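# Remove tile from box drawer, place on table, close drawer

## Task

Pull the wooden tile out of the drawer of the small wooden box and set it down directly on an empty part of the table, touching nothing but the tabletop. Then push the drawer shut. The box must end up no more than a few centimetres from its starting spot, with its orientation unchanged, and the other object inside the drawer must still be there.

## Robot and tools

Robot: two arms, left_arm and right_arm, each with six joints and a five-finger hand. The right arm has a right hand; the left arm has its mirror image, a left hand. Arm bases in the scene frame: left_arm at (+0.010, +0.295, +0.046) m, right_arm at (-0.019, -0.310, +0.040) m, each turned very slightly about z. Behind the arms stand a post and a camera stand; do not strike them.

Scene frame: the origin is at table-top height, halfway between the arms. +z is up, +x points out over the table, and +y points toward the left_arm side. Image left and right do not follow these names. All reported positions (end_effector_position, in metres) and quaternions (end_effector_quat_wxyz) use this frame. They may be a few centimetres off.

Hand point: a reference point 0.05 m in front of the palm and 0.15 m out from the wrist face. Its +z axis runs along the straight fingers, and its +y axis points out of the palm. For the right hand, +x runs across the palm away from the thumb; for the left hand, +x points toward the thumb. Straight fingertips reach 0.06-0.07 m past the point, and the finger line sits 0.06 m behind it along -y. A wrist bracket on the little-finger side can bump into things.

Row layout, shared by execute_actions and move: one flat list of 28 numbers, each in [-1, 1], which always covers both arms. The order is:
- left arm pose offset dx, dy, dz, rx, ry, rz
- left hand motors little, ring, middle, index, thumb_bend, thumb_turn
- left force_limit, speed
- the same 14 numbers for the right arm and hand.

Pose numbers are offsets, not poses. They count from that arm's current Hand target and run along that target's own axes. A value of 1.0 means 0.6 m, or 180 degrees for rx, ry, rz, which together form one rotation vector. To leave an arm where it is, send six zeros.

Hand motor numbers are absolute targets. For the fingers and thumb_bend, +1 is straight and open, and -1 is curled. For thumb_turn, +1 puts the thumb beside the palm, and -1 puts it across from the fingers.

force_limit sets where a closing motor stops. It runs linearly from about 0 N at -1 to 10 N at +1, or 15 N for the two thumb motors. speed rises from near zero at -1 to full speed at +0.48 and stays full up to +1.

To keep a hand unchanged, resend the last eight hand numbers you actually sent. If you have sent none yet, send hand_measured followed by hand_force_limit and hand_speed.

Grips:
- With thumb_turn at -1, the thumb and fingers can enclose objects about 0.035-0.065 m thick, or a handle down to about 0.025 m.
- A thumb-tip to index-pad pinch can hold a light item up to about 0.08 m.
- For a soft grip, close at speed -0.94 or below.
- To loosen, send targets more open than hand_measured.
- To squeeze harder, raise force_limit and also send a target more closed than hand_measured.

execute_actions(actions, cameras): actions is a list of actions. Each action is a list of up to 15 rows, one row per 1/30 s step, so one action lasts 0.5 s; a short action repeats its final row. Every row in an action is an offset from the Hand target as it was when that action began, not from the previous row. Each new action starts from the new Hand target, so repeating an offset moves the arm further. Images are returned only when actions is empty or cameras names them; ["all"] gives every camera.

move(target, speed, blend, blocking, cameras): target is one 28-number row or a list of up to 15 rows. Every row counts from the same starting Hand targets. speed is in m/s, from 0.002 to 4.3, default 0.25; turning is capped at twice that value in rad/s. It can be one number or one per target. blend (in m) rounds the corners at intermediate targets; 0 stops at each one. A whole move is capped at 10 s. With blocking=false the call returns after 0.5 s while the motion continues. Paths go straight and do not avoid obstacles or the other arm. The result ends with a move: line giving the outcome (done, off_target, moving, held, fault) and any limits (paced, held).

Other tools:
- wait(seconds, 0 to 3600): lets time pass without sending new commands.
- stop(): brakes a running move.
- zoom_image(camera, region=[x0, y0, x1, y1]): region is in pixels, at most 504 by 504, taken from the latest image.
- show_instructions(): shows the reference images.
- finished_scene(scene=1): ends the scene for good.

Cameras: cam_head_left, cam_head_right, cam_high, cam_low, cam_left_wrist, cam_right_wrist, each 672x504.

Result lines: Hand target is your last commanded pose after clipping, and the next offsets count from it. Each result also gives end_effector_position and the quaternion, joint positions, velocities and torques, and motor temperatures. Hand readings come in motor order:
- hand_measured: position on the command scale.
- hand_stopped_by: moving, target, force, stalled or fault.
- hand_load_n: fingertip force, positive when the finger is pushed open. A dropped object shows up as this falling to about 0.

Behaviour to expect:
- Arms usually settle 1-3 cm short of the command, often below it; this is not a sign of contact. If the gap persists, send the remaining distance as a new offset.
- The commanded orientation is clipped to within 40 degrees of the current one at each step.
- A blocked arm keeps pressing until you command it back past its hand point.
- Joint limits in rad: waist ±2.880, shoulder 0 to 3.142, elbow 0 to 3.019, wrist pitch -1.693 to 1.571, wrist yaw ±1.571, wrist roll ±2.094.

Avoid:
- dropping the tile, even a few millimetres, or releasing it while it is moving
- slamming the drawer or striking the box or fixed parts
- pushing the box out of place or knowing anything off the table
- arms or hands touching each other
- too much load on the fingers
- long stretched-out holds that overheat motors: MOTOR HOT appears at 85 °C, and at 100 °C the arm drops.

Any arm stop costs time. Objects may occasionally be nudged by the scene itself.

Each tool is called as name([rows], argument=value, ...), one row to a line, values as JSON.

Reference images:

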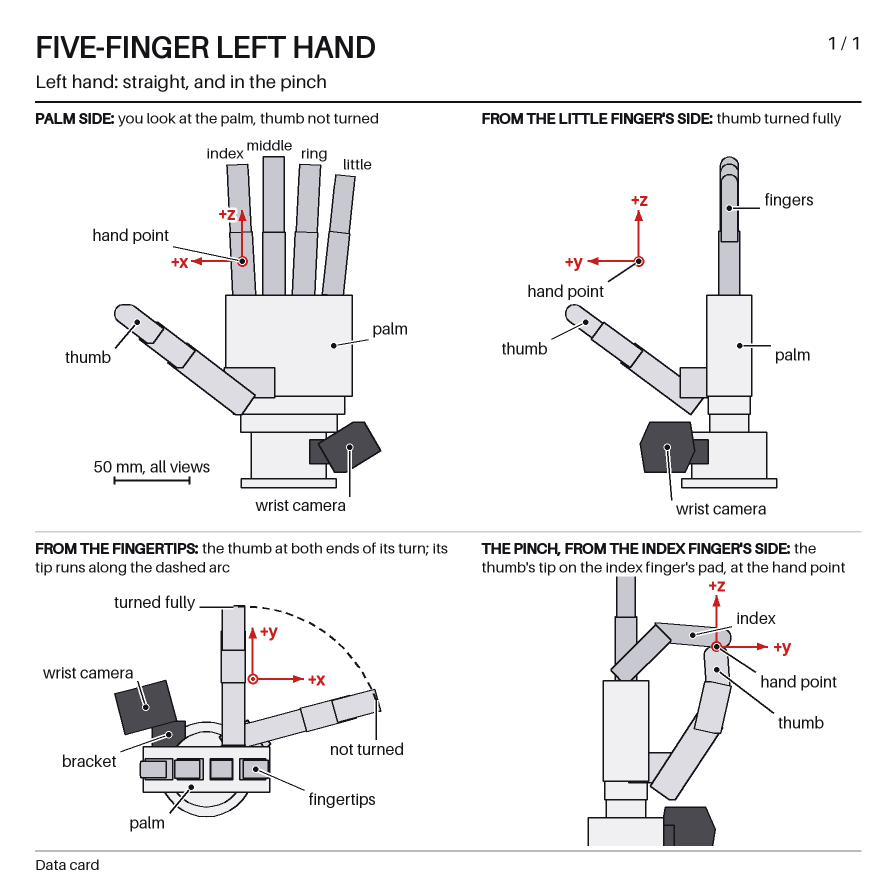

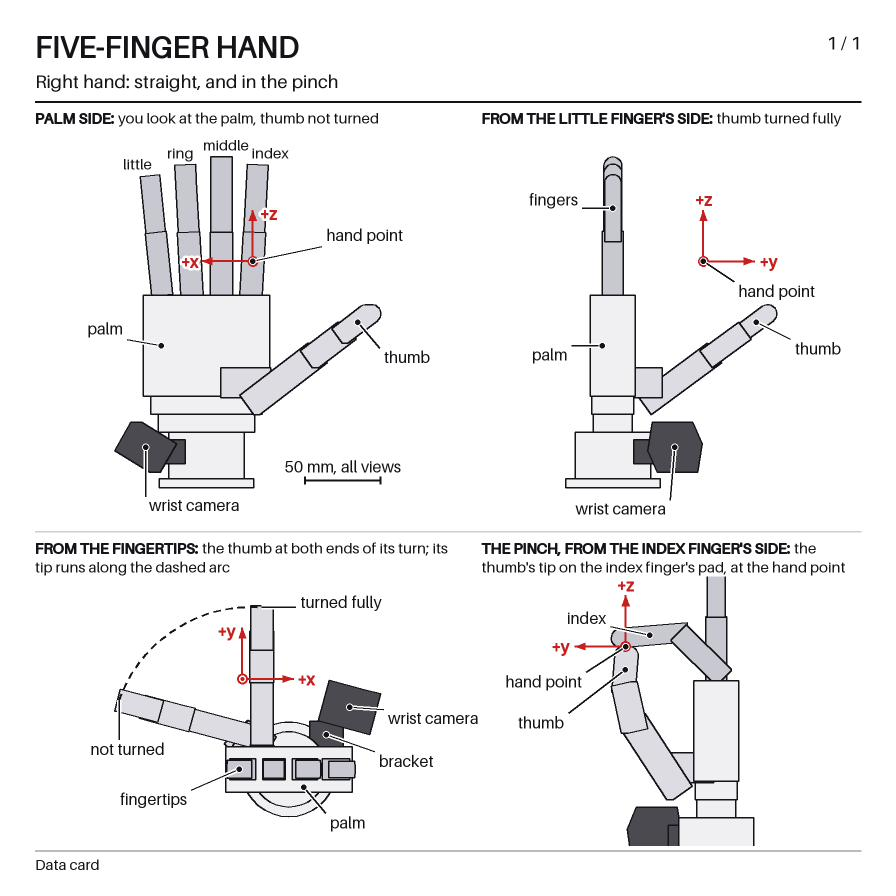

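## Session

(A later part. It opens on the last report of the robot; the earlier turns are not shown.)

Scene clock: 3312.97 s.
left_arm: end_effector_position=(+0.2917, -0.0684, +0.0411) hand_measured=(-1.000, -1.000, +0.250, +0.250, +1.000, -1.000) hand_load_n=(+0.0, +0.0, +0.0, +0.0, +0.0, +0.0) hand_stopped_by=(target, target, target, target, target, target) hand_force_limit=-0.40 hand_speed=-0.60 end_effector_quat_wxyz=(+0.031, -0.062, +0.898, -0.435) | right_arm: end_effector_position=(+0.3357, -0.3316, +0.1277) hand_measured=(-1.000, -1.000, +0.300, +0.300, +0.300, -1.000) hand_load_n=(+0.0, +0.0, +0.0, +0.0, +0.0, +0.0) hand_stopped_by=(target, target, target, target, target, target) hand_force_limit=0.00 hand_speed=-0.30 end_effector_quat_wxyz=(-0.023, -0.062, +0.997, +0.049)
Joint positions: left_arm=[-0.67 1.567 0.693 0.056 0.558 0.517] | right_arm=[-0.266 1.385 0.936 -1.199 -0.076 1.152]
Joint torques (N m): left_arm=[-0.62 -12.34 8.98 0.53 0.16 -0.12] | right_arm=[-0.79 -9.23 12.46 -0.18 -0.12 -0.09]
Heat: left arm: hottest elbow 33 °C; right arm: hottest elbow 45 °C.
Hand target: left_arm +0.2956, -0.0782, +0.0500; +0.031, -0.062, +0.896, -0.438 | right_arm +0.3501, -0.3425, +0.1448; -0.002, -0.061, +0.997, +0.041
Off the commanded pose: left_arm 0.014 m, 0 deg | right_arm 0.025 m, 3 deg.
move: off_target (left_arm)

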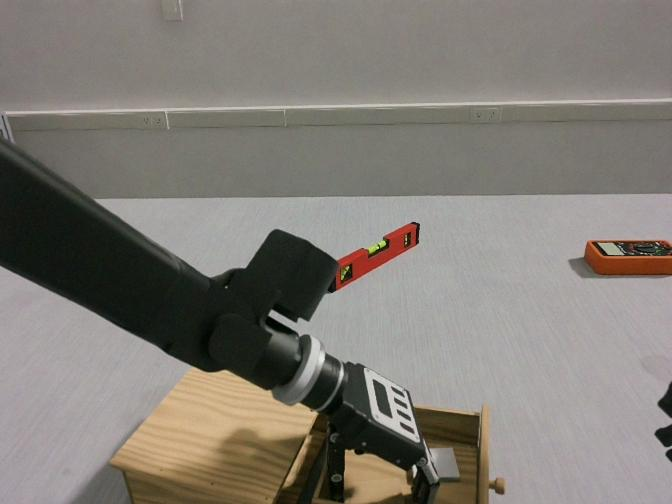

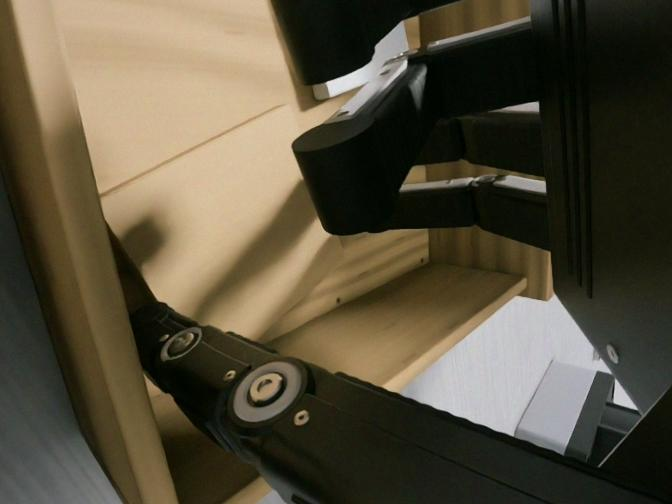

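move([
  [0.0,-0.0165,0.0165,0,0,0, -1,-1,0.25,0.25,1.0,-1,-0.4,-0.6, 0,0,0,0,0,0, -1,-1,0.3,0.3,0.3,-1,0.0,-0.3],
], speed=0.03, cameras=["cam_low","cam_left_wrist"])

zoom_image(camera="cam_low", region=[300, 380, 520, 504])

zoom_image(camera="cam_left_wrist", region=[0, 100, 404, 504])

Scene clock: 3323.17 s.
left_arm: end_effector_position=(+0.2891, -0.0787, +0.0451) hand_measured=(-1.000, -1.000, +0.250, +0.250, +1.000, -1.000) hand_load_n=(+0.0, +0.0, +0.0, +0.0, +0.0, +0.0) hand_stopped_by=(target, target, target, target, target, target) hand_force_limit=-0.40 hand_speed=-0.60 end_effector_quat_wxyz=(+0.031, -0.061, +0.898, -0.434) | right_arm: end_effector_position=(+0.3357, -0.3316, +0.1277) hand_measured=(-1.000, -1.000, +0.300, +0.300, +0.300, -1.000) hand_load_n=(+0.0, +0.5, +0.0, +0.0, +0.0, +0.0) hand_stopped_by=(target, target, target, target, target, target) hand_force_limit=0.00 hand_speed=-0.30 end_effector_quat_wxyz=(-0.023, -0.062, +0.997, +0.049)
Joint positions: left_arm=[-0.695 1.567 0.708 0.049 0.541 0.5] | right_arm=[-0.266 1.385 0.936 -1.199 -0.076 1.152]
Joint torques (N m): left_arm=[-0.32 -10.87 10.04 0.77 0.2 -0.15] | right_arm=[-0.73 -9.23 12.48 -0.17 -0.11 -0.09]
Heat: left arm: hottest elbow 33 °C; right arm: hottest elbow 45 °C.
Hand target: left_arm +0.2976, -0.0921, +0.0518; +0.031, -0.062, +0.896, -0.438 | right_arm +0.3501, -0.3425, +0.1448; -0.002, -0.061, +0.997, +0.041
Off the commanded pose: left_arm 0.017 m, 0 deg | right_arm 0.025 m, 3 deg.
move: off_target (left_arm)

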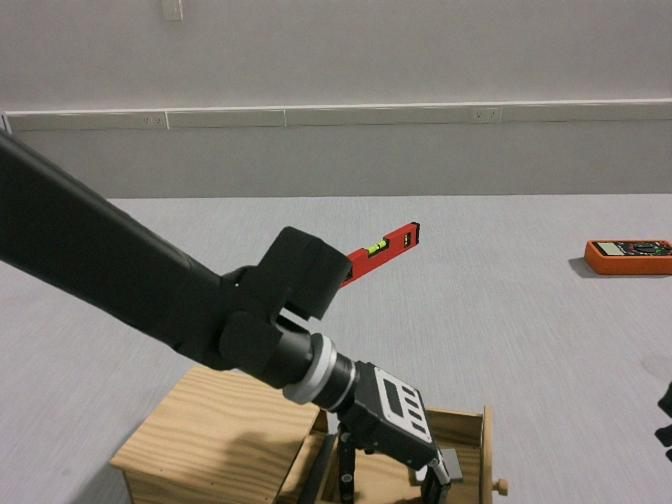

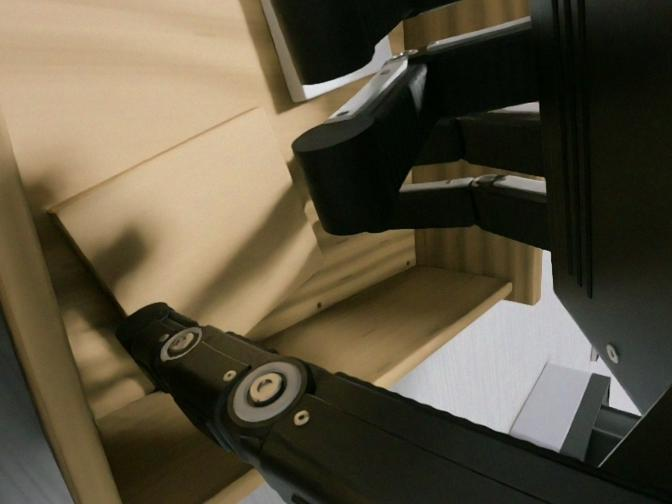

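Scaled by 2.291 from the camera's image (finer frame: 960x720).

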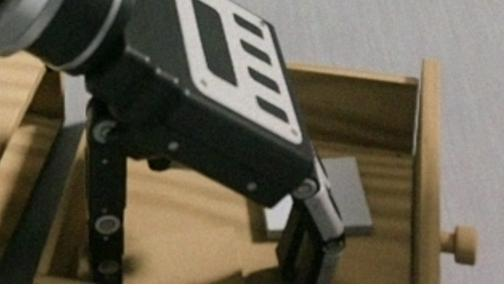

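Scaled by 1.248 from the camera's image (finer frame: 960x720).

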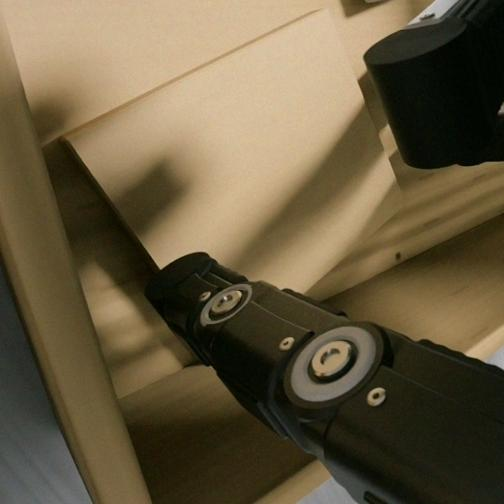

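move([
  [0.0,-0.09,-0.07,0,0,0, -1,-1,0.25,0.25,1.0,-1,-0.4,-0.6, 0,0,0,0,0,0, -1,-1,0.3,0.3,0.3,-1,0.0,-0.3],
  [0.15,-0.09,-0.07,0,0,0, -1,-1,0.25,0.25,1.0,-1,-0.4,-0.6, 0,0,0,0,0,0, -1,-1,0.3,0.3,0.3,-1,0.0,-0.3],
], speed=0.15, cameras=["cam_high","cam_low"])

zoom_image(camera="cam_high", region=[190, 240, 290, 340])

Scene clock: 3339.37 s.
left_arm: end_effector_position=(+0.2090, -0.1023, +0.1153) hand_measured=(-1.000, -1.000, +0.250, +0.250, +1.000, -1.000) hand_load_n=(+0.0, +0.0, +0.0, +0.0, +0.0, +0.0) hand_stopped_by=(target, target, target, target, target, target) hand_force_limit=-0.40 hand_speed=-0.60 end_effector_quat_wxyz=(+0.027, -0.059, +0.901, -0.428) | right_arm: end_effector_position=(+0.3357, -0.3316, +0.1277) hand_measured=(-1.000, -1.000, +0.300, +0.300, +0.300, -1.000) hand_load_n=(+0.0, +0.0, +0.0, +0.0, +0.0, +0.0) hand_stopped_by=(target, target, target, target, target, target) hand_force_limit=0.00 hand_speed=-0.30 end_effector_quat_wxyz=(-0.023, -0.062, +0.997, +0.049)
Joint positions: left_arm=[-0.897 1.315 0.685 -0.125 0.399 0.349] | right_arm=[-0.266 1.385 0.936 -1.199 -0.076 1.152]
Joint torques (N m): left_arm=[0.09 -10.99 7.6 2.03 0.1 -0.19] | right_arm=[-0.79 -9.23 12.46 -0.16 -0.12 -0.09]
Heat: left arm: hottest elbow 34 °C; right arm: hottest elbow 45 °C.
Hand target: left_arm +0.2084, -0.1045, +0.1202; +0.031, -0.062, +0.896, -0.438 | right_arm +0.3501, -0.3425, +0.1448; -0.002, -0.061, +0.997, +0.041
Off the commanded pose: left_arm 0.005 m, 1 deg | right_arm 0.025 m, 3 deg.
move: done

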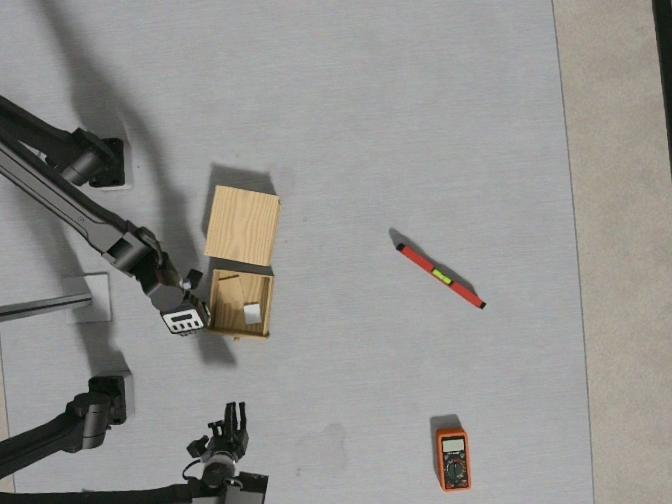

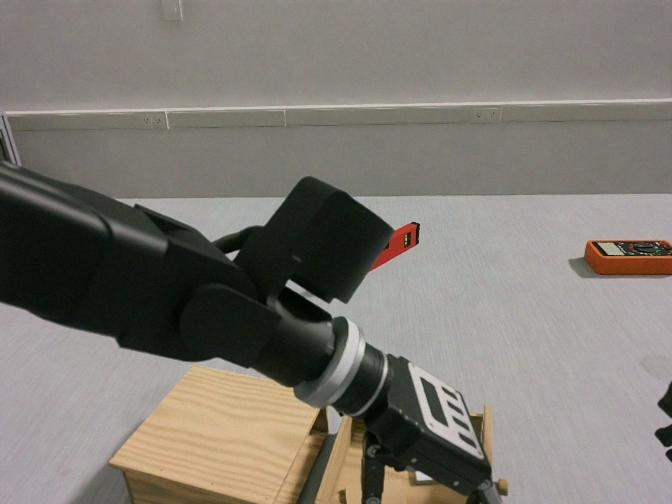

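Scaled by 5.040 from the camera's image (finer frame: 960x720).

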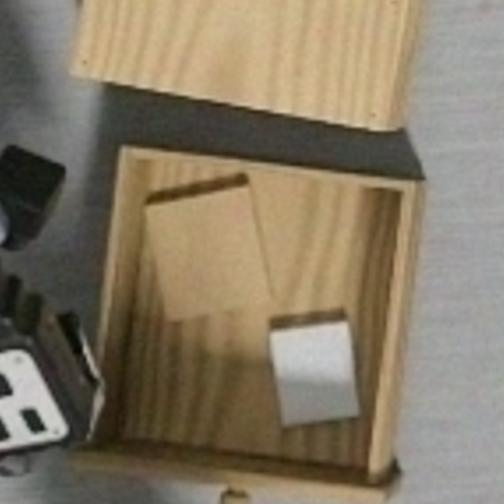

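move([
  [-0.1275,0.0085,0.0027,0,0,0, -1,-1,0.1,0.15,1.0,-1,-0.4,-0.6, 0,0,0,0,0,0, -1,-1,0.3,0.3,0.3,-1,0.0,-0.3],
  [-0.1385,0.093,0.0163,0,0,0, -1,-1,0.1,0.15,1.0,-1,-0.4,-0.6, 0,0,0,0,0,0, -1,-1,0.3,0.3,0.3,-1,0.0,-0.3],
], speed=0.08, cameras=["cam_low","cam_left_wrist"])

zoom_image(camera="cam_low", region=[300, 380, 520, 504])

Scene clock: 3378.77 s.
left_arm: end_effector_position=(+0.2832, -0.0690, +0.0760) hand_measured=(-1.000, -1.000, +0.100, +0.150, +1.000, -1.000) hand_load_n=(+0.0, +0.0, +0.0, +0.0, +0.0, +0.0) hand_stopped_by=(target, target, target, target, target, target) hand_force_limit=-0.40 hand_speed=-0.60 end_effector_quat_wxyz=(+0.026, -0.066, +0.896, -0.437) | right_arm: end_effector_position=(+0.3357, -0.3316, +0.1277) hand_measured=(-1.000, -1.000, +0.300, +0.300, +0.300, -1.000) hand_load_n=(+0.0, +0.0, +0.0, +0.0, +0.0, +0.0) hand_stopped_by=(target, target, target, target, target, target) hand_force_limit=0.00 hand_speed=-0.30 end_effector_quat_wxyz=(-0.023, -0.062, +0.997, +0.049)
Joint positions: left_arm=[-0.681 1.47 0.708 -0.05 0.558 0.496] | right_arm=[-0.266 1.385 0.936 -1.199 -0.076 1.152]
Joint torques (N m): left_arm=[0.91 -10.05 6.9 1.94 0.39 0.13] | right_arm=[-0.79 -9.23 12.48 -0.16 -0.12 -0.09]
Heat: left arm: hottest elbow 35 °C; right arm: hottest elbow 45 °C.
Hand target: left_arm +0.2871, -0.0667, +0.0701; +0.031, -0.062, +0.896, -0.438 | right_arm +0.3501, -0.3425, +0.1448; -0.002, -0.061, +0.997, +0.041
Off the commanded pose: left_arm 0.007 m, 1 deg | right_arm 0.025 m, 3 deg.
move: done

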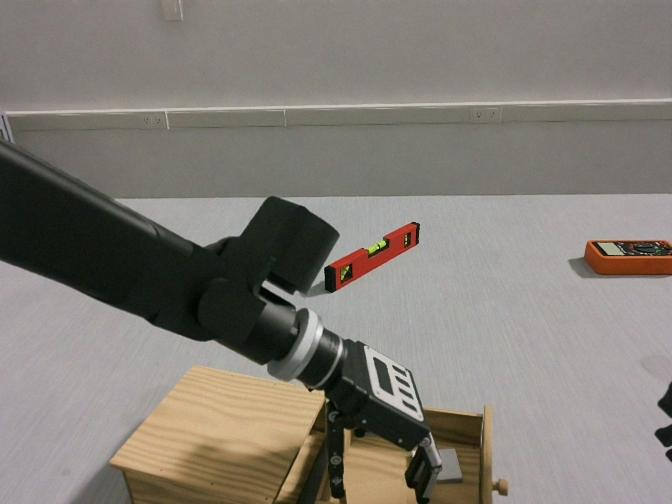

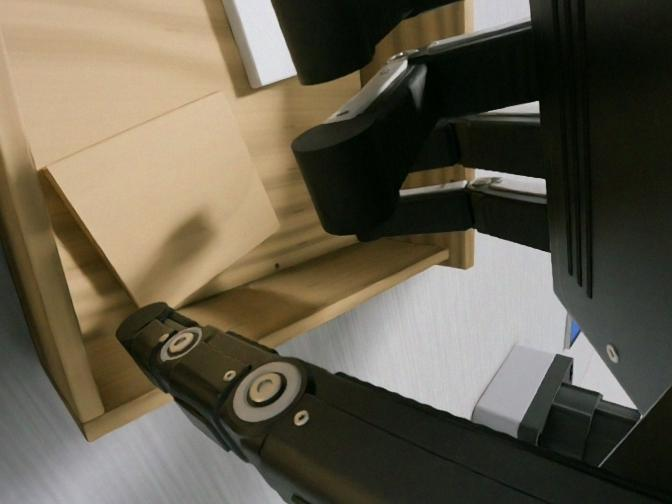

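Scaled by 2.291 from the camera's image (finer frame: 960x720).

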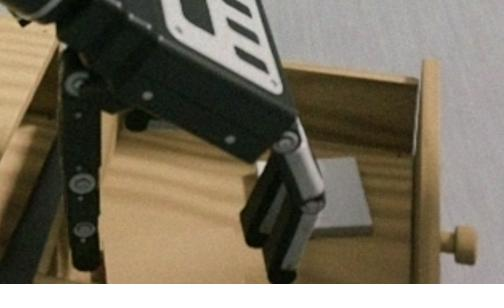

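move([
  [0,0.0512,0.040,0,0,0, -1,-1,0.1,0.15,1.0,-1,-0.4,-0.6, 0,0,0,0,0,0, -1,-1,0.3,0.3,0.3,-1,0.0,-0.3],
], speed=0.04, cameras=["cam_low","cam_left_wrist"])

zoom_image(camera="cam_low", region=[300, 380, 520, 504])

zoom_image(camera="cam_left_wrist", region=[0, 100, 404, 504])

Scene clock: 3393.50 s.
left_arm: end_effector_position=(+0.2853, -0.0712, +0.0404) hand_measured=(-1.000, -1.000, +0.100, +0.150, +1.000, -1.000) hand_load_n=(+0.0, +0.0, +0.0, +0.0, +0.0, +0.0) hand_stopped_by=(target, target, target, target, target, target) hand_force_limit=-0.40 hand_speed=-0.60 end_effector_quat_wxyz=(+0.028, -0.064, +0.895, -0.441) | right_arm: end_effector_position=(+0.3357, -0.3316, +0.1277) hand_measured=(-1.000, -1.000, +0.300, +0.300, +0.300, -1.000) hand_load_n=(+0.5, +0.0, +0.0, +0.0, +0.0, +0.0) hand_stopped_by=(target, target, target, target, target, target) hand_force_limit=0.00 hand_speed=-0.30 end_effector_quat_wxyz=(-0.023, -0.062, +0.997, +0.049)
Joint positions: left_arm=[-0.681 1.565 0.678 0.083 0.56 0.497] | right_arm=[-0.266 1.385 0.936 -1.199 -0.076 1.152]
Joint torques (N m): left_arm=[0.85 -10.23 5.72 2 0.31 0.11] | right_arm=[-0.73 -9.23 12.46 -0.17 -0.12 -0.09]
Heat: left arm: hottest elbow 34 °C; right arm: hottest elbow 45 °C.
Hand target: left_arm +0.2870, -0.0667, +0.0312; +0.031, -0.062, +0.896, -0.438 | right_arm +0.3501, -0.3425, +0.1448; -0.002, -0.061, +0.997, +0.041
Off the commanded pose: left_arm 0.010 m, 0 deg | right_arm 0.025 m, 3 deg.
move: done

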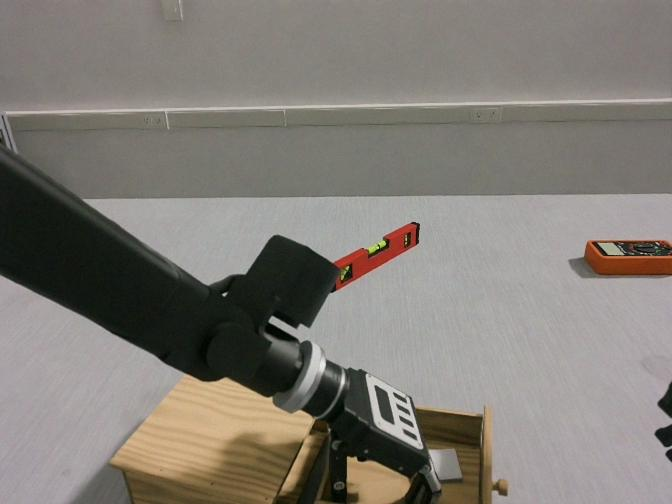

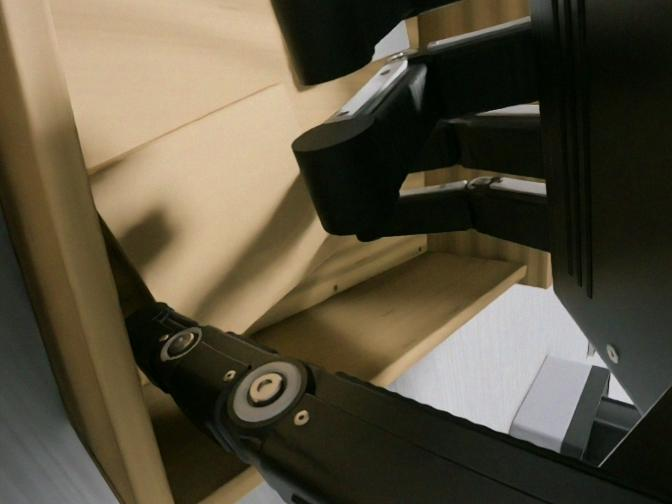

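Scaled by 2.291 from the camera's image (finer frame: 960x720).

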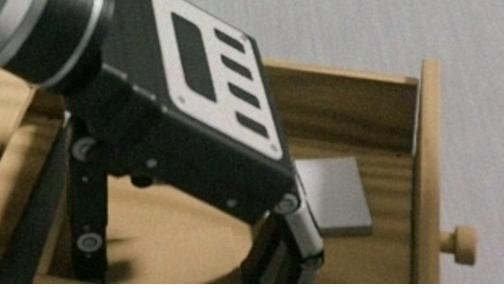

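Scaled by 1.248 from the camera's image (finer frame: 960x720).

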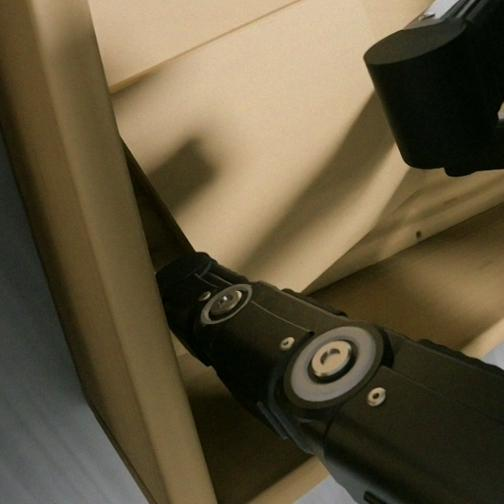

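move([
  [0,0.004,0.003,0,0,0, -1,-1,0.1,0.15,1.0,-1,-0.4,-0.6, 0,0,0,0,0,0, -1,-1,0.3,0.3,0.3,-1,0.0,-0.3],
  [0,-0.0186,0.032,0,0,0, -1,-1,0.1,0.15,1.0,-1,-0.4,-0.6, 0,0,0,0,0,0, -1,-1,0.3,0.3,0.3,-1,0.0,-0.3],
], speed=0.03, cameras=["cam_low","cam_left_wrist"])

zoom_image(camera="cam_low", region=[300, 380, 520, 504])

zoom_image(camera="cam_left_wrist", region=[0, 100, 404, 504])

Scene clock: 3407.60 s.
left_arm: end_effector_position=(+0.2891, -0.0817, +0.0381) hand_measured=(-1.000, -1.000, +0.100, +0.150, +1.000, -1.000) hand_load_n=(+0.0, +0.0, -1.5, +0.0, +0.0, +0.0) hand_stopped_by=(target, target, target, target, target, target) hand_force_limit=-0.40 hand_speed=-0.60 end_effector_quat_wxyz=(+0.037, -0.058, +0.893, -0.444) | right_arm: end_effector_position=(+0.3357, -0.3316, +0.1277) hand_measured=(-1.000, -1.000, +0.300, +0.300, +0.300, -1.000) hand_load_n=(+0.0, +0.0, +0.0, +0.0, +0.0, +0.0) hand_stopped_by=(target, target, target, target, target, target) hand_force_limit=0.00 hand_speed=-0.30 end_effector_quat_wxyz=(-0.023, -0.062, +0.997, +0.049)
Joint positions: left_arm=[-0.699 1.587 0.69 0.116 0.542 0.492] | right_arm=[-0.266 1.385 0.936 -1.199 -0.076 1.152]
Joint torques (N m): left_arm=[-0.32 -8.94 8.09 1.43 -0.09 -0.11] | right_arm=[-0.79 -9.17 12.45 -0.17 -0.12 -0.09]
Heat: left arm: hottest elbow 34 °C; right arm: hottest elbow 45 °C.
Hand target: left_arm +0.2900, -0.0885, +0.0281; +0.031, -0.062, +0.896, -0.438 | right_arm +0.3501, -0.3425, +0.1448; -0.002, -0.061, +0.997, +0.041
Off the commanded pose: left_arm 0.012 m, 1 deg | right_arm 0.025 m, 3 deg.
move: off_target (left_arm)

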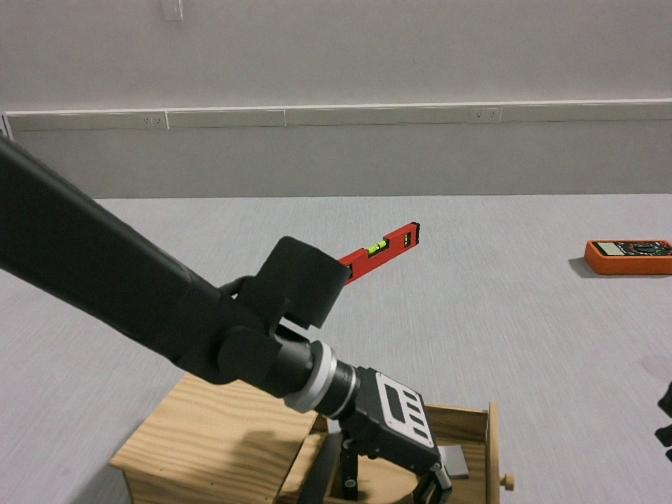

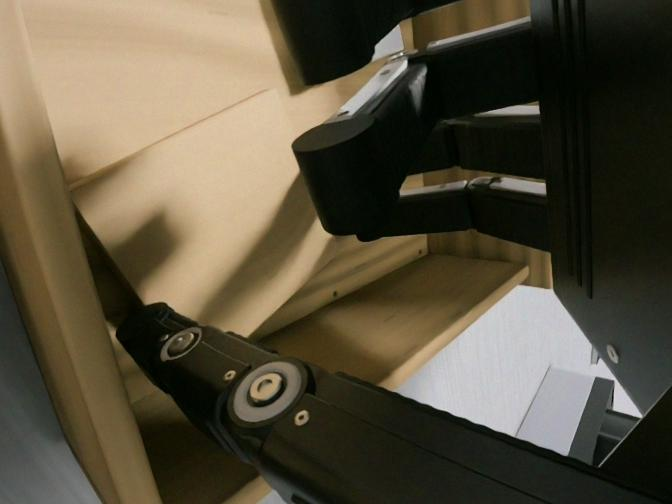

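Scaled by 2.291 from the camera's image (finer frame: 960x720).

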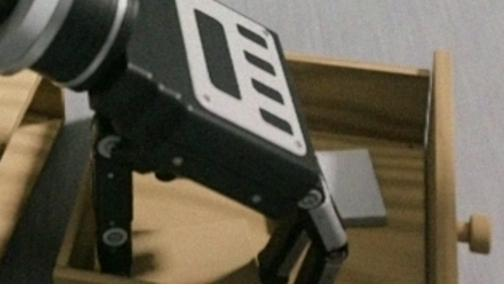

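Scaled by 1.248 from the camera's image (finer frame: 960x720).

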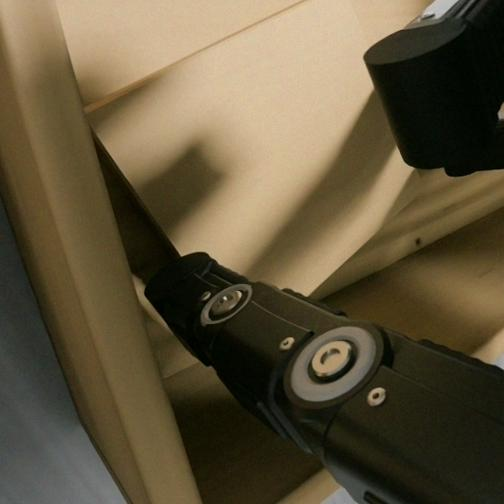

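execute_actions(actions=[], cameras=["cam_high","cam_low","cam_left_wrist","cam_head_left"])

Scene clock: 3449.80 s.
left_arm: end_effector_position=(+0.2891, -0.0817, +0.0381) hand_measured=(-1.000, -1.000, +0.100, +0.150, +1.000, -1.000) hand_load_n=(+0.0, +0.0, -1.5, +0.0, +0.0, +0.0) hand_stopped_by=(target, target, target, target, target, target) hand_force_limit=-0.40 hand_speed=-0.60 end_effector_quat_wxyz=(+0.037, -0.058, +0.893, -0.444) | right_arm: end_effector_position=(+0.3357, -0.3316, +0.1277) hand_measured=(-1.000, -1.000, +0.300, +0.300, +0.300, -1.000) hand_load_n=(+0.0, +0.0, +0.0, +0.0, +0.0, +0.0) hand_stopped_by=(target, target, target, target, target, target) hand_force_limit=0.00 hand_speed=-0.30 end_effector_quat_wxyz=(-0.023, -0.062, +0.997, +0.049)
Joint positions: left_arm=[-0.699 1.587 0.69 0.116 0.542 0.491] | right_arm=[-0.266 1.385 0.936 -1.199 -0.076 1.152]
Joint velocities: within noise
Joint torques (N m): left_arm=[-0.62 -8.7 8.06 1.48 -0.06 -0.11] | right_arm=[-0.73 -9.23 12.48 -0.17 -0.12 -0.09]
Motor temperatures (°C): left_arm=[27 28 34 28 27 29] | right_arm=[31 31 45 24 26 29]
Heat: left arm: hottest elbow 34 °C; right arm: hottest elbow 45 °C.
Hand target: left_arm +0.2900, -0.0885, +0.0281; +0.031, -0.062, +0.896, -0.438 | right_arm +0.3501, -0.3425, +0.1448; -0.002, -0.061, +0.997, +0.041
Off the commanded pose: left_arm 0.012 m, 1 deg | right_arm 0.025 m, 3 deg.
Images, in order (width x height): cam_head_left 672x504, cam_high 672x504, cam_low 672x504, cam_left_wrist 672x504.

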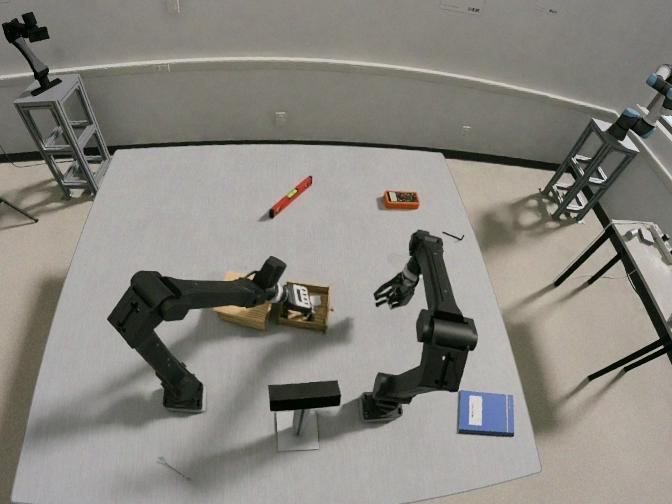

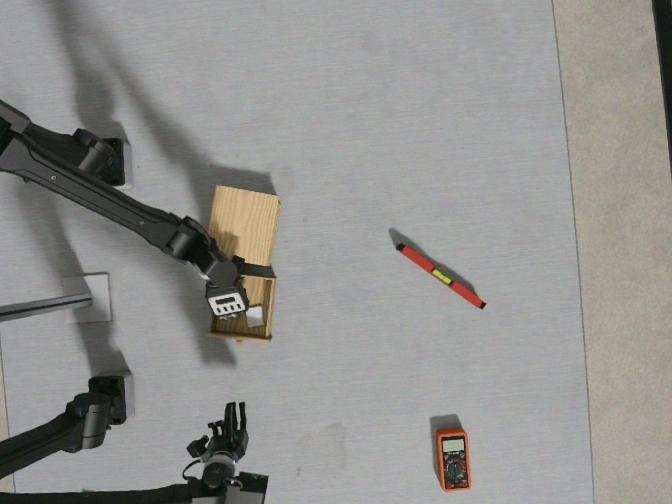

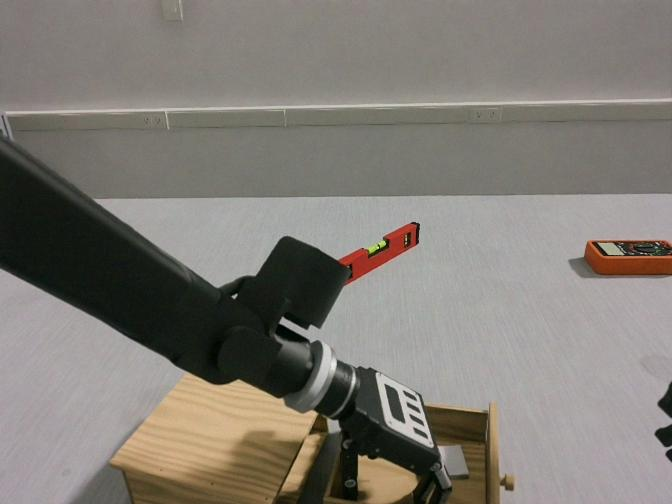

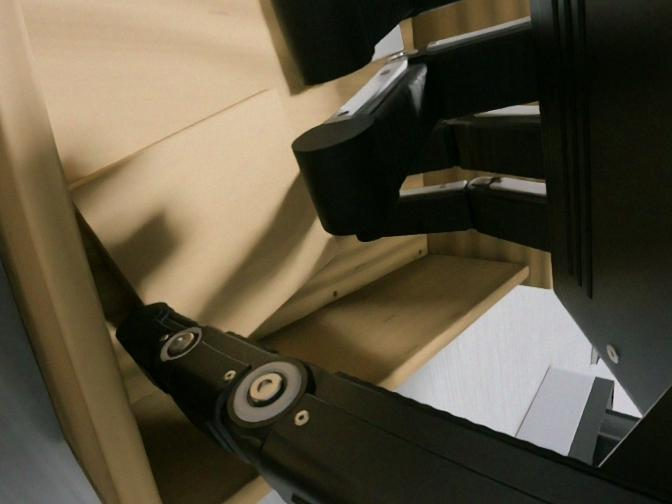

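zoom_image(camera="cam_low", region=[270, 360, 530, 504])

zoom_image(camera="cam_left_wrist", region=[0, 60, 504, 504])

Scaled by 1.938 from the camera's image (finer frame: 960x720).

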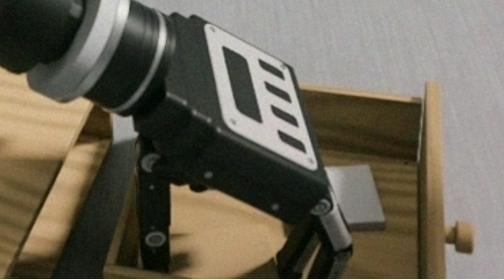

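Scaled by 1.000.

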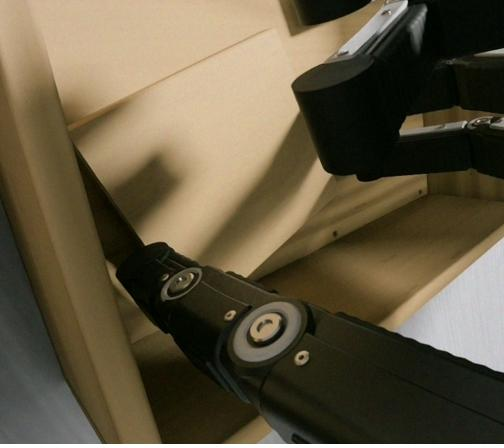

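move(target=[0,0,0,0,0,0,-1,-1,-0.2,-0.2,1.0,-1,-0.4,-0.94,0,0,0,0,0,0,-1,-1,0.3,0.3,0.3,-1,0.0,-0.3], cameras=["cam_left_wrist","cam_low"])

Scene clock: 3465.57 s.
left_arm: end_effector_position=(+0.2889, -0.0832, +0.0380) hand_measured=(-1.000, -1.000, -0.016, -0.092, +1.000, -1.000) hand_load_n=(+0.0, +0.0, +2.5, +3.0, +0.5, +0.0) hand_stopped_by=(target, target, force, force, target, target) hand_force_limit=-0.40 hand_speed=-0.94 end_effector_quat_wxyz=(+0.036, -0.059, +0.893, -0.444) | right_arm: end_effector_position=(+0.3357, -0.3316, +0.1277) hand_measured=(-1.000, -1.000, +0.300, +0.300, +0.300, -1.000) hand_load_n=(+0.0, +0.0, +0.0, +0.0, +0.0, +0.0) hand_stopped_by=(target, target, target, target, target, target) hand_force_limit=0.00 hand_speed=-0.30 end_effector_quat_wxyz=(-0.023, -0.062, +0.997, +0.049)
Joint positions: left_arm=[-0.702 1.59 0.692 0.118 0.541 0.486] | right_arm=[-0.266 1.385 0.936 -1.199 -0.076 1.152]
Joint torques (N m): left_arm=[-0.38 -9.11 7.94 1.33 0.03 -0.03] | right_arm=[-0.67 -9.23 12.48 -0.17 -0.12 -0.09]
Heat: left arm: hottest elbow 34 °C; right arm: hottest elbow 45 °C.
Hand target: left_arm +0.2901, -0.0886, +0.0283; +0.031, -0.062, +0.896, -0.438 | right_arm +0.3501, -0.3425, +0.1448; -0.002, -0.061, +0.997, +0.041
Off the commanded pose: left_arm 0.011 m, 1 deg | right_arm 0.025 m, 3 deg.
move: done
Images, in order (width x height): cam_low 672x504, cam_left_wrist 672x504.

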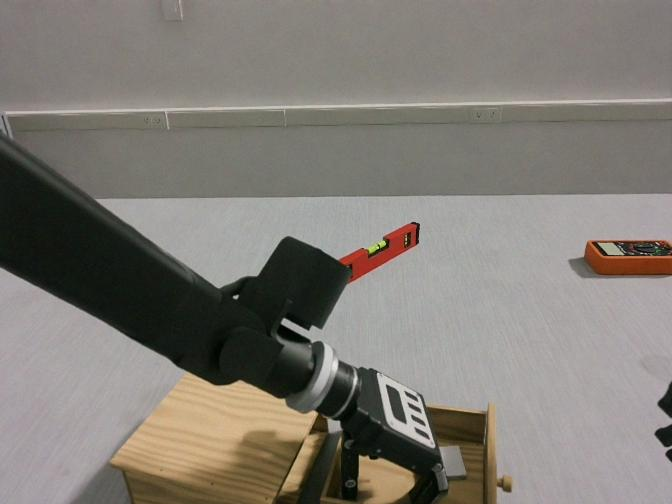

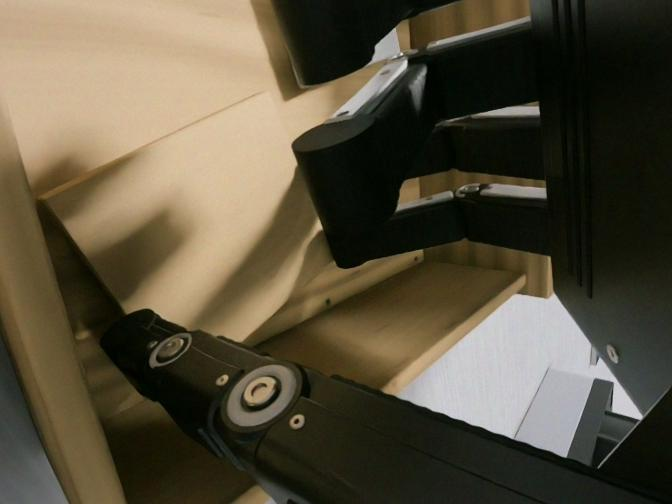

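move(target=[0,-0.0263,-0.0205,0,0,0,-1,-1,-0.2,-0.2,1.0,-1,-0.4,-0.94,0,0,0,0,0,0,-1,-1,0.3,0.3,0.3,-1,0.0,-0.3], cameras=["cam_left_wrist","cam_low","cam_high"], speed=0.03)

Scene clock: 3476.90 s.
left_arm: end_effector_position=(+0.2853, -0.0796, +0.0379) hand_measured=(-1.000, -1.000, -0.016, -0.092, +1.000, -1.000) hand_load_n=(+0.0, +0.0, +0.0, +0.0, +0.0, +0.0) hand_stopped_by=(target, target, force, force, target, target) hand_force_limit=-0.40 hand_speed=-0.94 end_effector_quat_wxyz=(+0.028, -0.064, +0.898, -0.434) | right_arm: end_effector_position=(+0.3357, -0.3316, +0.1277) hand_measured=(-1.000, -1.000, +0.300, +0.300, +0.300, -1.000) hand_load_n=(+0.0, +0.0, +0.0, +0.0, +0.0, +0.0) hand_stopped_by=(target, target, target, target, target, target) hand_force_limit=0.00 hand_speed=-0.30 end_effector_quat_wxyz=(-0.023, -0.062, +0.997, +0.049)
Joint positions: left_arm=[-0.702 1.583 0.699 0.075 0.539 0.486] | right_arm=[-0.266 1.385 0.936 -1.199 -0.076 1.152]
Joint torques (N m): left_arm=[-0.38 -12.92 8.64 0.5 0.11 -0.07] | right_arm=[-0.73 -9.17 12.46 -0.17 -0.12 -0.09]
Heat: left arm: hottest elbow 34 °C; right arm: hottest elbow 46 °C.
Hand target: left_arm +0.2900, -0.0885, +0.0481; +0.031, -0.062, +0.896, -0.438 | right_arm +0.3501, -0.3425, +0.1448; -0.002, -0.061, +0.997, +0.041
Off the commanded pose: left_arm 0.015 m, 1 deg | right_arm 0.025 m, 3 deg.
move: off_target (left_arm)
Images, in order (width x height): cam_high 672x504, cam_low 672x504, cam_left_wrist 672x504.

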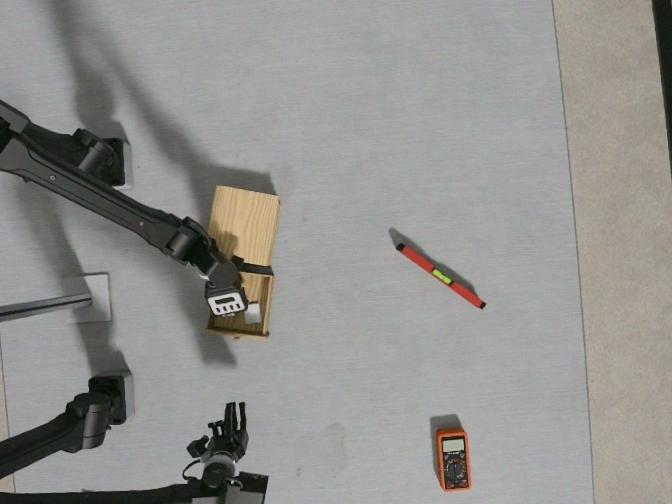

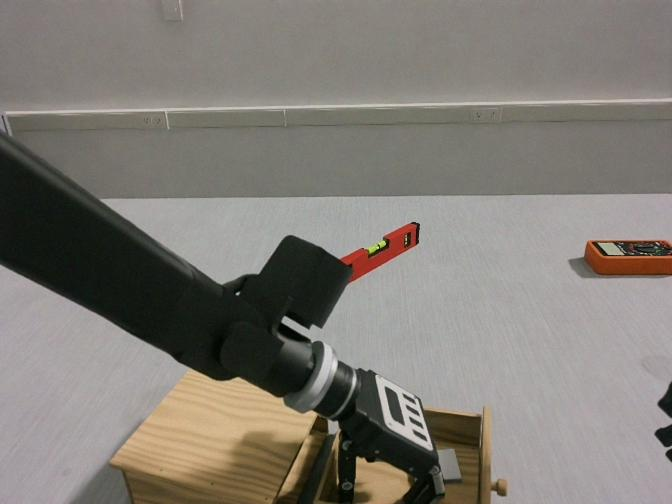

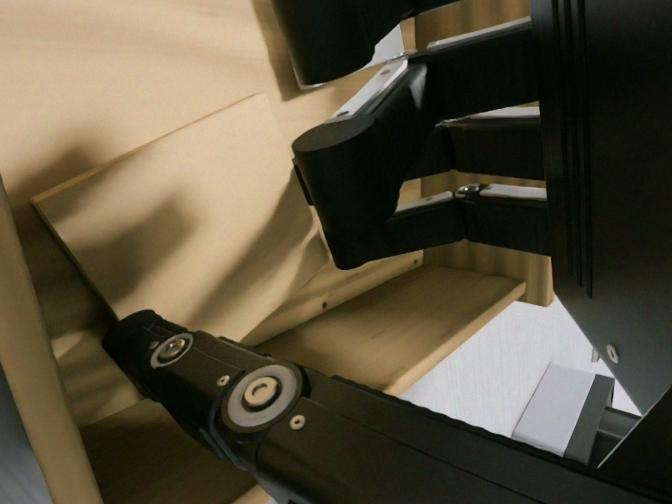

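move(target=[0,0,0,0,0,0,-1,-1,-0.3,-0.35,1.0,-1,-0.1,-0.94,0,0,0,0,0,0,-1,-1,0.3,0.3,0.3,-1,0.0,-0.3], cameras=["cam_left_wrist"], speed=0.03)

Scene clock: 3486.43 s.
left_arm: end_effector_position=(+0.2861, -0.0803, +0.0417) hand_measured=(-1.000, -1.000, -0.274, -0.350, +1.000, -1.000) hand_load_n=(+0.0, +0.5, +3.5, +0.0, +0.5, +0.5) hand_stopped_by=(target, target, force, target, target, target) hand_force_limit=-0.10 hand_speed=-0.94 end_effector_quat_wxyz=(+0.030, -0.063, +0.897, -0.437) | right_arm: end_effector_position=(+0.3357, -0.3316, +0.1277) hand_measured=(-1.000, -1.000, +0.300, +0.300, +0.300, -1.000) hand_load_n=(+0.0, +0.0, +0.0, +0.5, +0.0, +0.0) hand_stopped_by=(target, target, target, target, target, target) hand_force_limit=0.00 hand_speed=-0.30 end_effector_quat_wxyz=(-0.023, -0.062, +0.997, +0.049)
Joint positions: left_arm=[-0.702 1.574 0.699 0.073 0.539 0.486] | right_arm=[-0.266 1.385 0.936 -1.199 -0.076 1.152]
Joint torques (N m): left_arm=[-0.38 -12.16 8.69 0.64 0.11 -0.06] | right_arm=[-0.73 -9.23 12.48 -0.17 -0.12 -0.1]
Heat: left arm: hottest elbow 34 °C; right arm: hottest elbow 46 °C.
Hand target: left_arm +0.2900, -0.0885, +0.0481; +0.031, -0.062, +0.896, -0.438 | right_arm +0.3501, -0.3425, +0.1448; -0.002, -0.061, +0.997, +0.041
Off the commanded pose: left_arm 0.011 m, 0 deg | right_arm 0.025 m, 3 deg.
move: done

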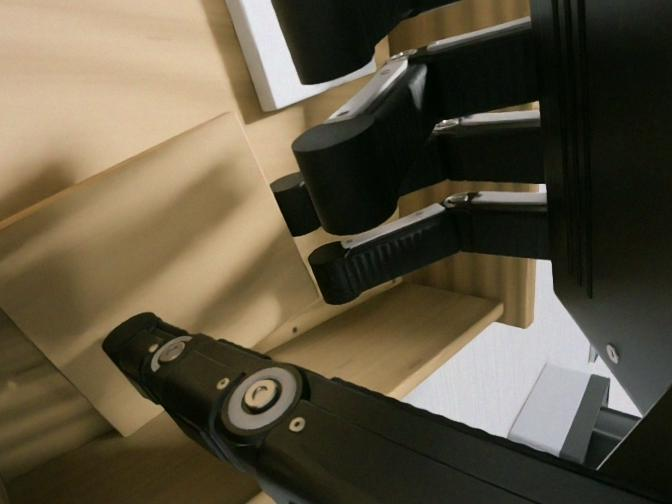

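move(target=[0,-0.045,-0.035,0,0,0,-1,-1,0.1,0.2,1.0,-1,-0.4,-0.6,0,0,0,0,0,0,-1,-1,0.3,0.3,0.3,-1,0.0,-0.3], cameras=["cam_left_wrist","cam_high"], speed=0.05)

Scene clock: 3534.77 s.
left_arm: end_effector_position=(+0.2788, -0.0733, +0.0625) hand_measured=(-1.000, -1.000, +0.100, +0.200, +1.000, -1.000) hand_load_n=(+0.0, +0.0, +0.0, +0.0, +0.0, +0.0) hand_stopped_by=(target, target, target, target, target, target) hand_force_limit=-0.40 hand_speed=-0.60 end_effector_quat_wxyz=(+0.020, -0.069, +0.902, -0.425) | right_arm: end_effector_position=(+0.3357, -0.3316, +0.1277) hand_measured=(-1.000, -1.000, +0.300, +0.300, +0.300, -1.000) hand_load_n=(+0.0, +0.0, +0.0, +0.0, +0.0, +0.0) hand_stopped_by=(target, target, target, target, target, target) hand_force_limit=0.00 hand_speed=-0.30 end_effector_quat_wxyz=(-0.023, -0.062, +0.997, +0.049)
Joint positions: left_arm=[-0.702 1.506 0.713 -0.044 0.536 0.486] | right_arm=[-0.266 1.385 0.936 -1.199 -0.076 1.152]
Joint torques (N m): left_arm=[-0.32 -12.69 10.56 0.79 0.22 -0.05] | right_arm=[-0.79 -9.23 12.46 -0.16 -0.12 -0.1]
Heat: left arm: hottest elbow 33 °C; right arm: hottest elbow 46 °C.
Hand target: left_arm +0.2900, -0.0885, +0.0824; +0.031, -0.062, +0.896, -0.438 | right_arm +0.3501, -0.3425, +0.1448; -0.002, -0.061, +0.997, +0.041
Off the commanded pose: left_arm 0.027 m, 2 deg | right_arm 0.025 m, 3 deg.
move: off_target (left_arm)
Images, in order (width x height): cam_high 672x504, cam_left_wrist 672x504.

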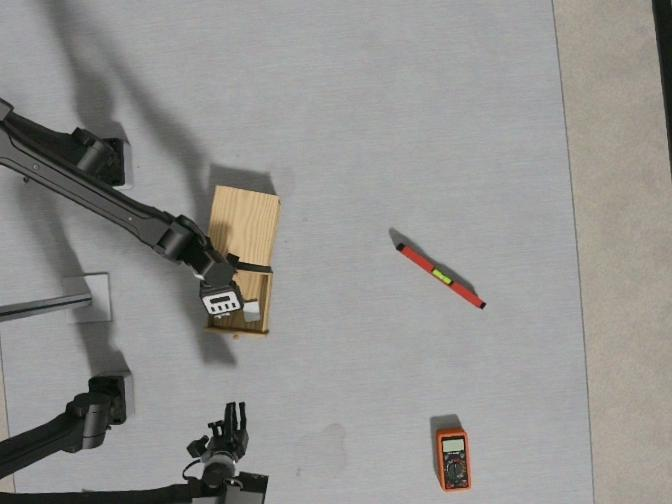

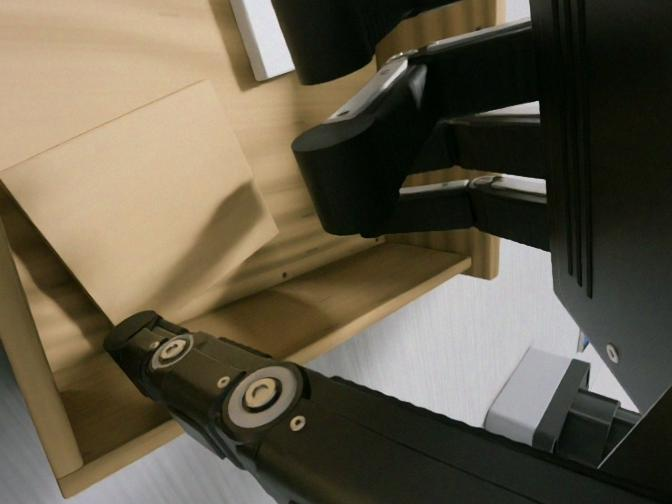

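zoom_image(camera="cam_high", region=[190, 240, 290, 350])

Scaled by 4.582 from the camera's image (finer frame: 960x720).

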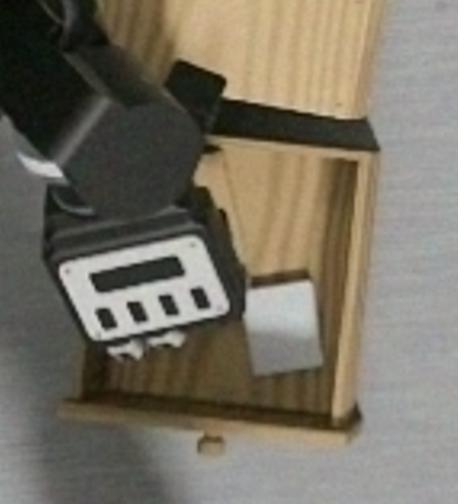

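zoom_image(camera="cam_high", region=[225, 260, 275, 320])

Scaled by 8.400 from the camera's image (finer frame: 960x720).

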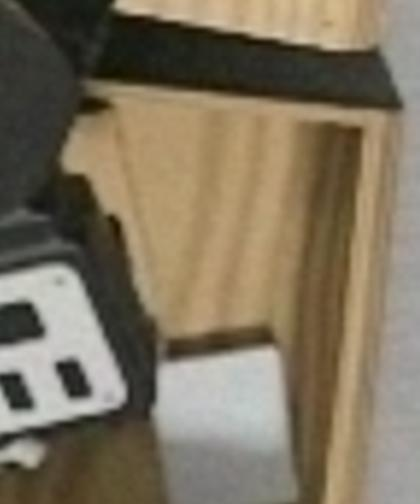

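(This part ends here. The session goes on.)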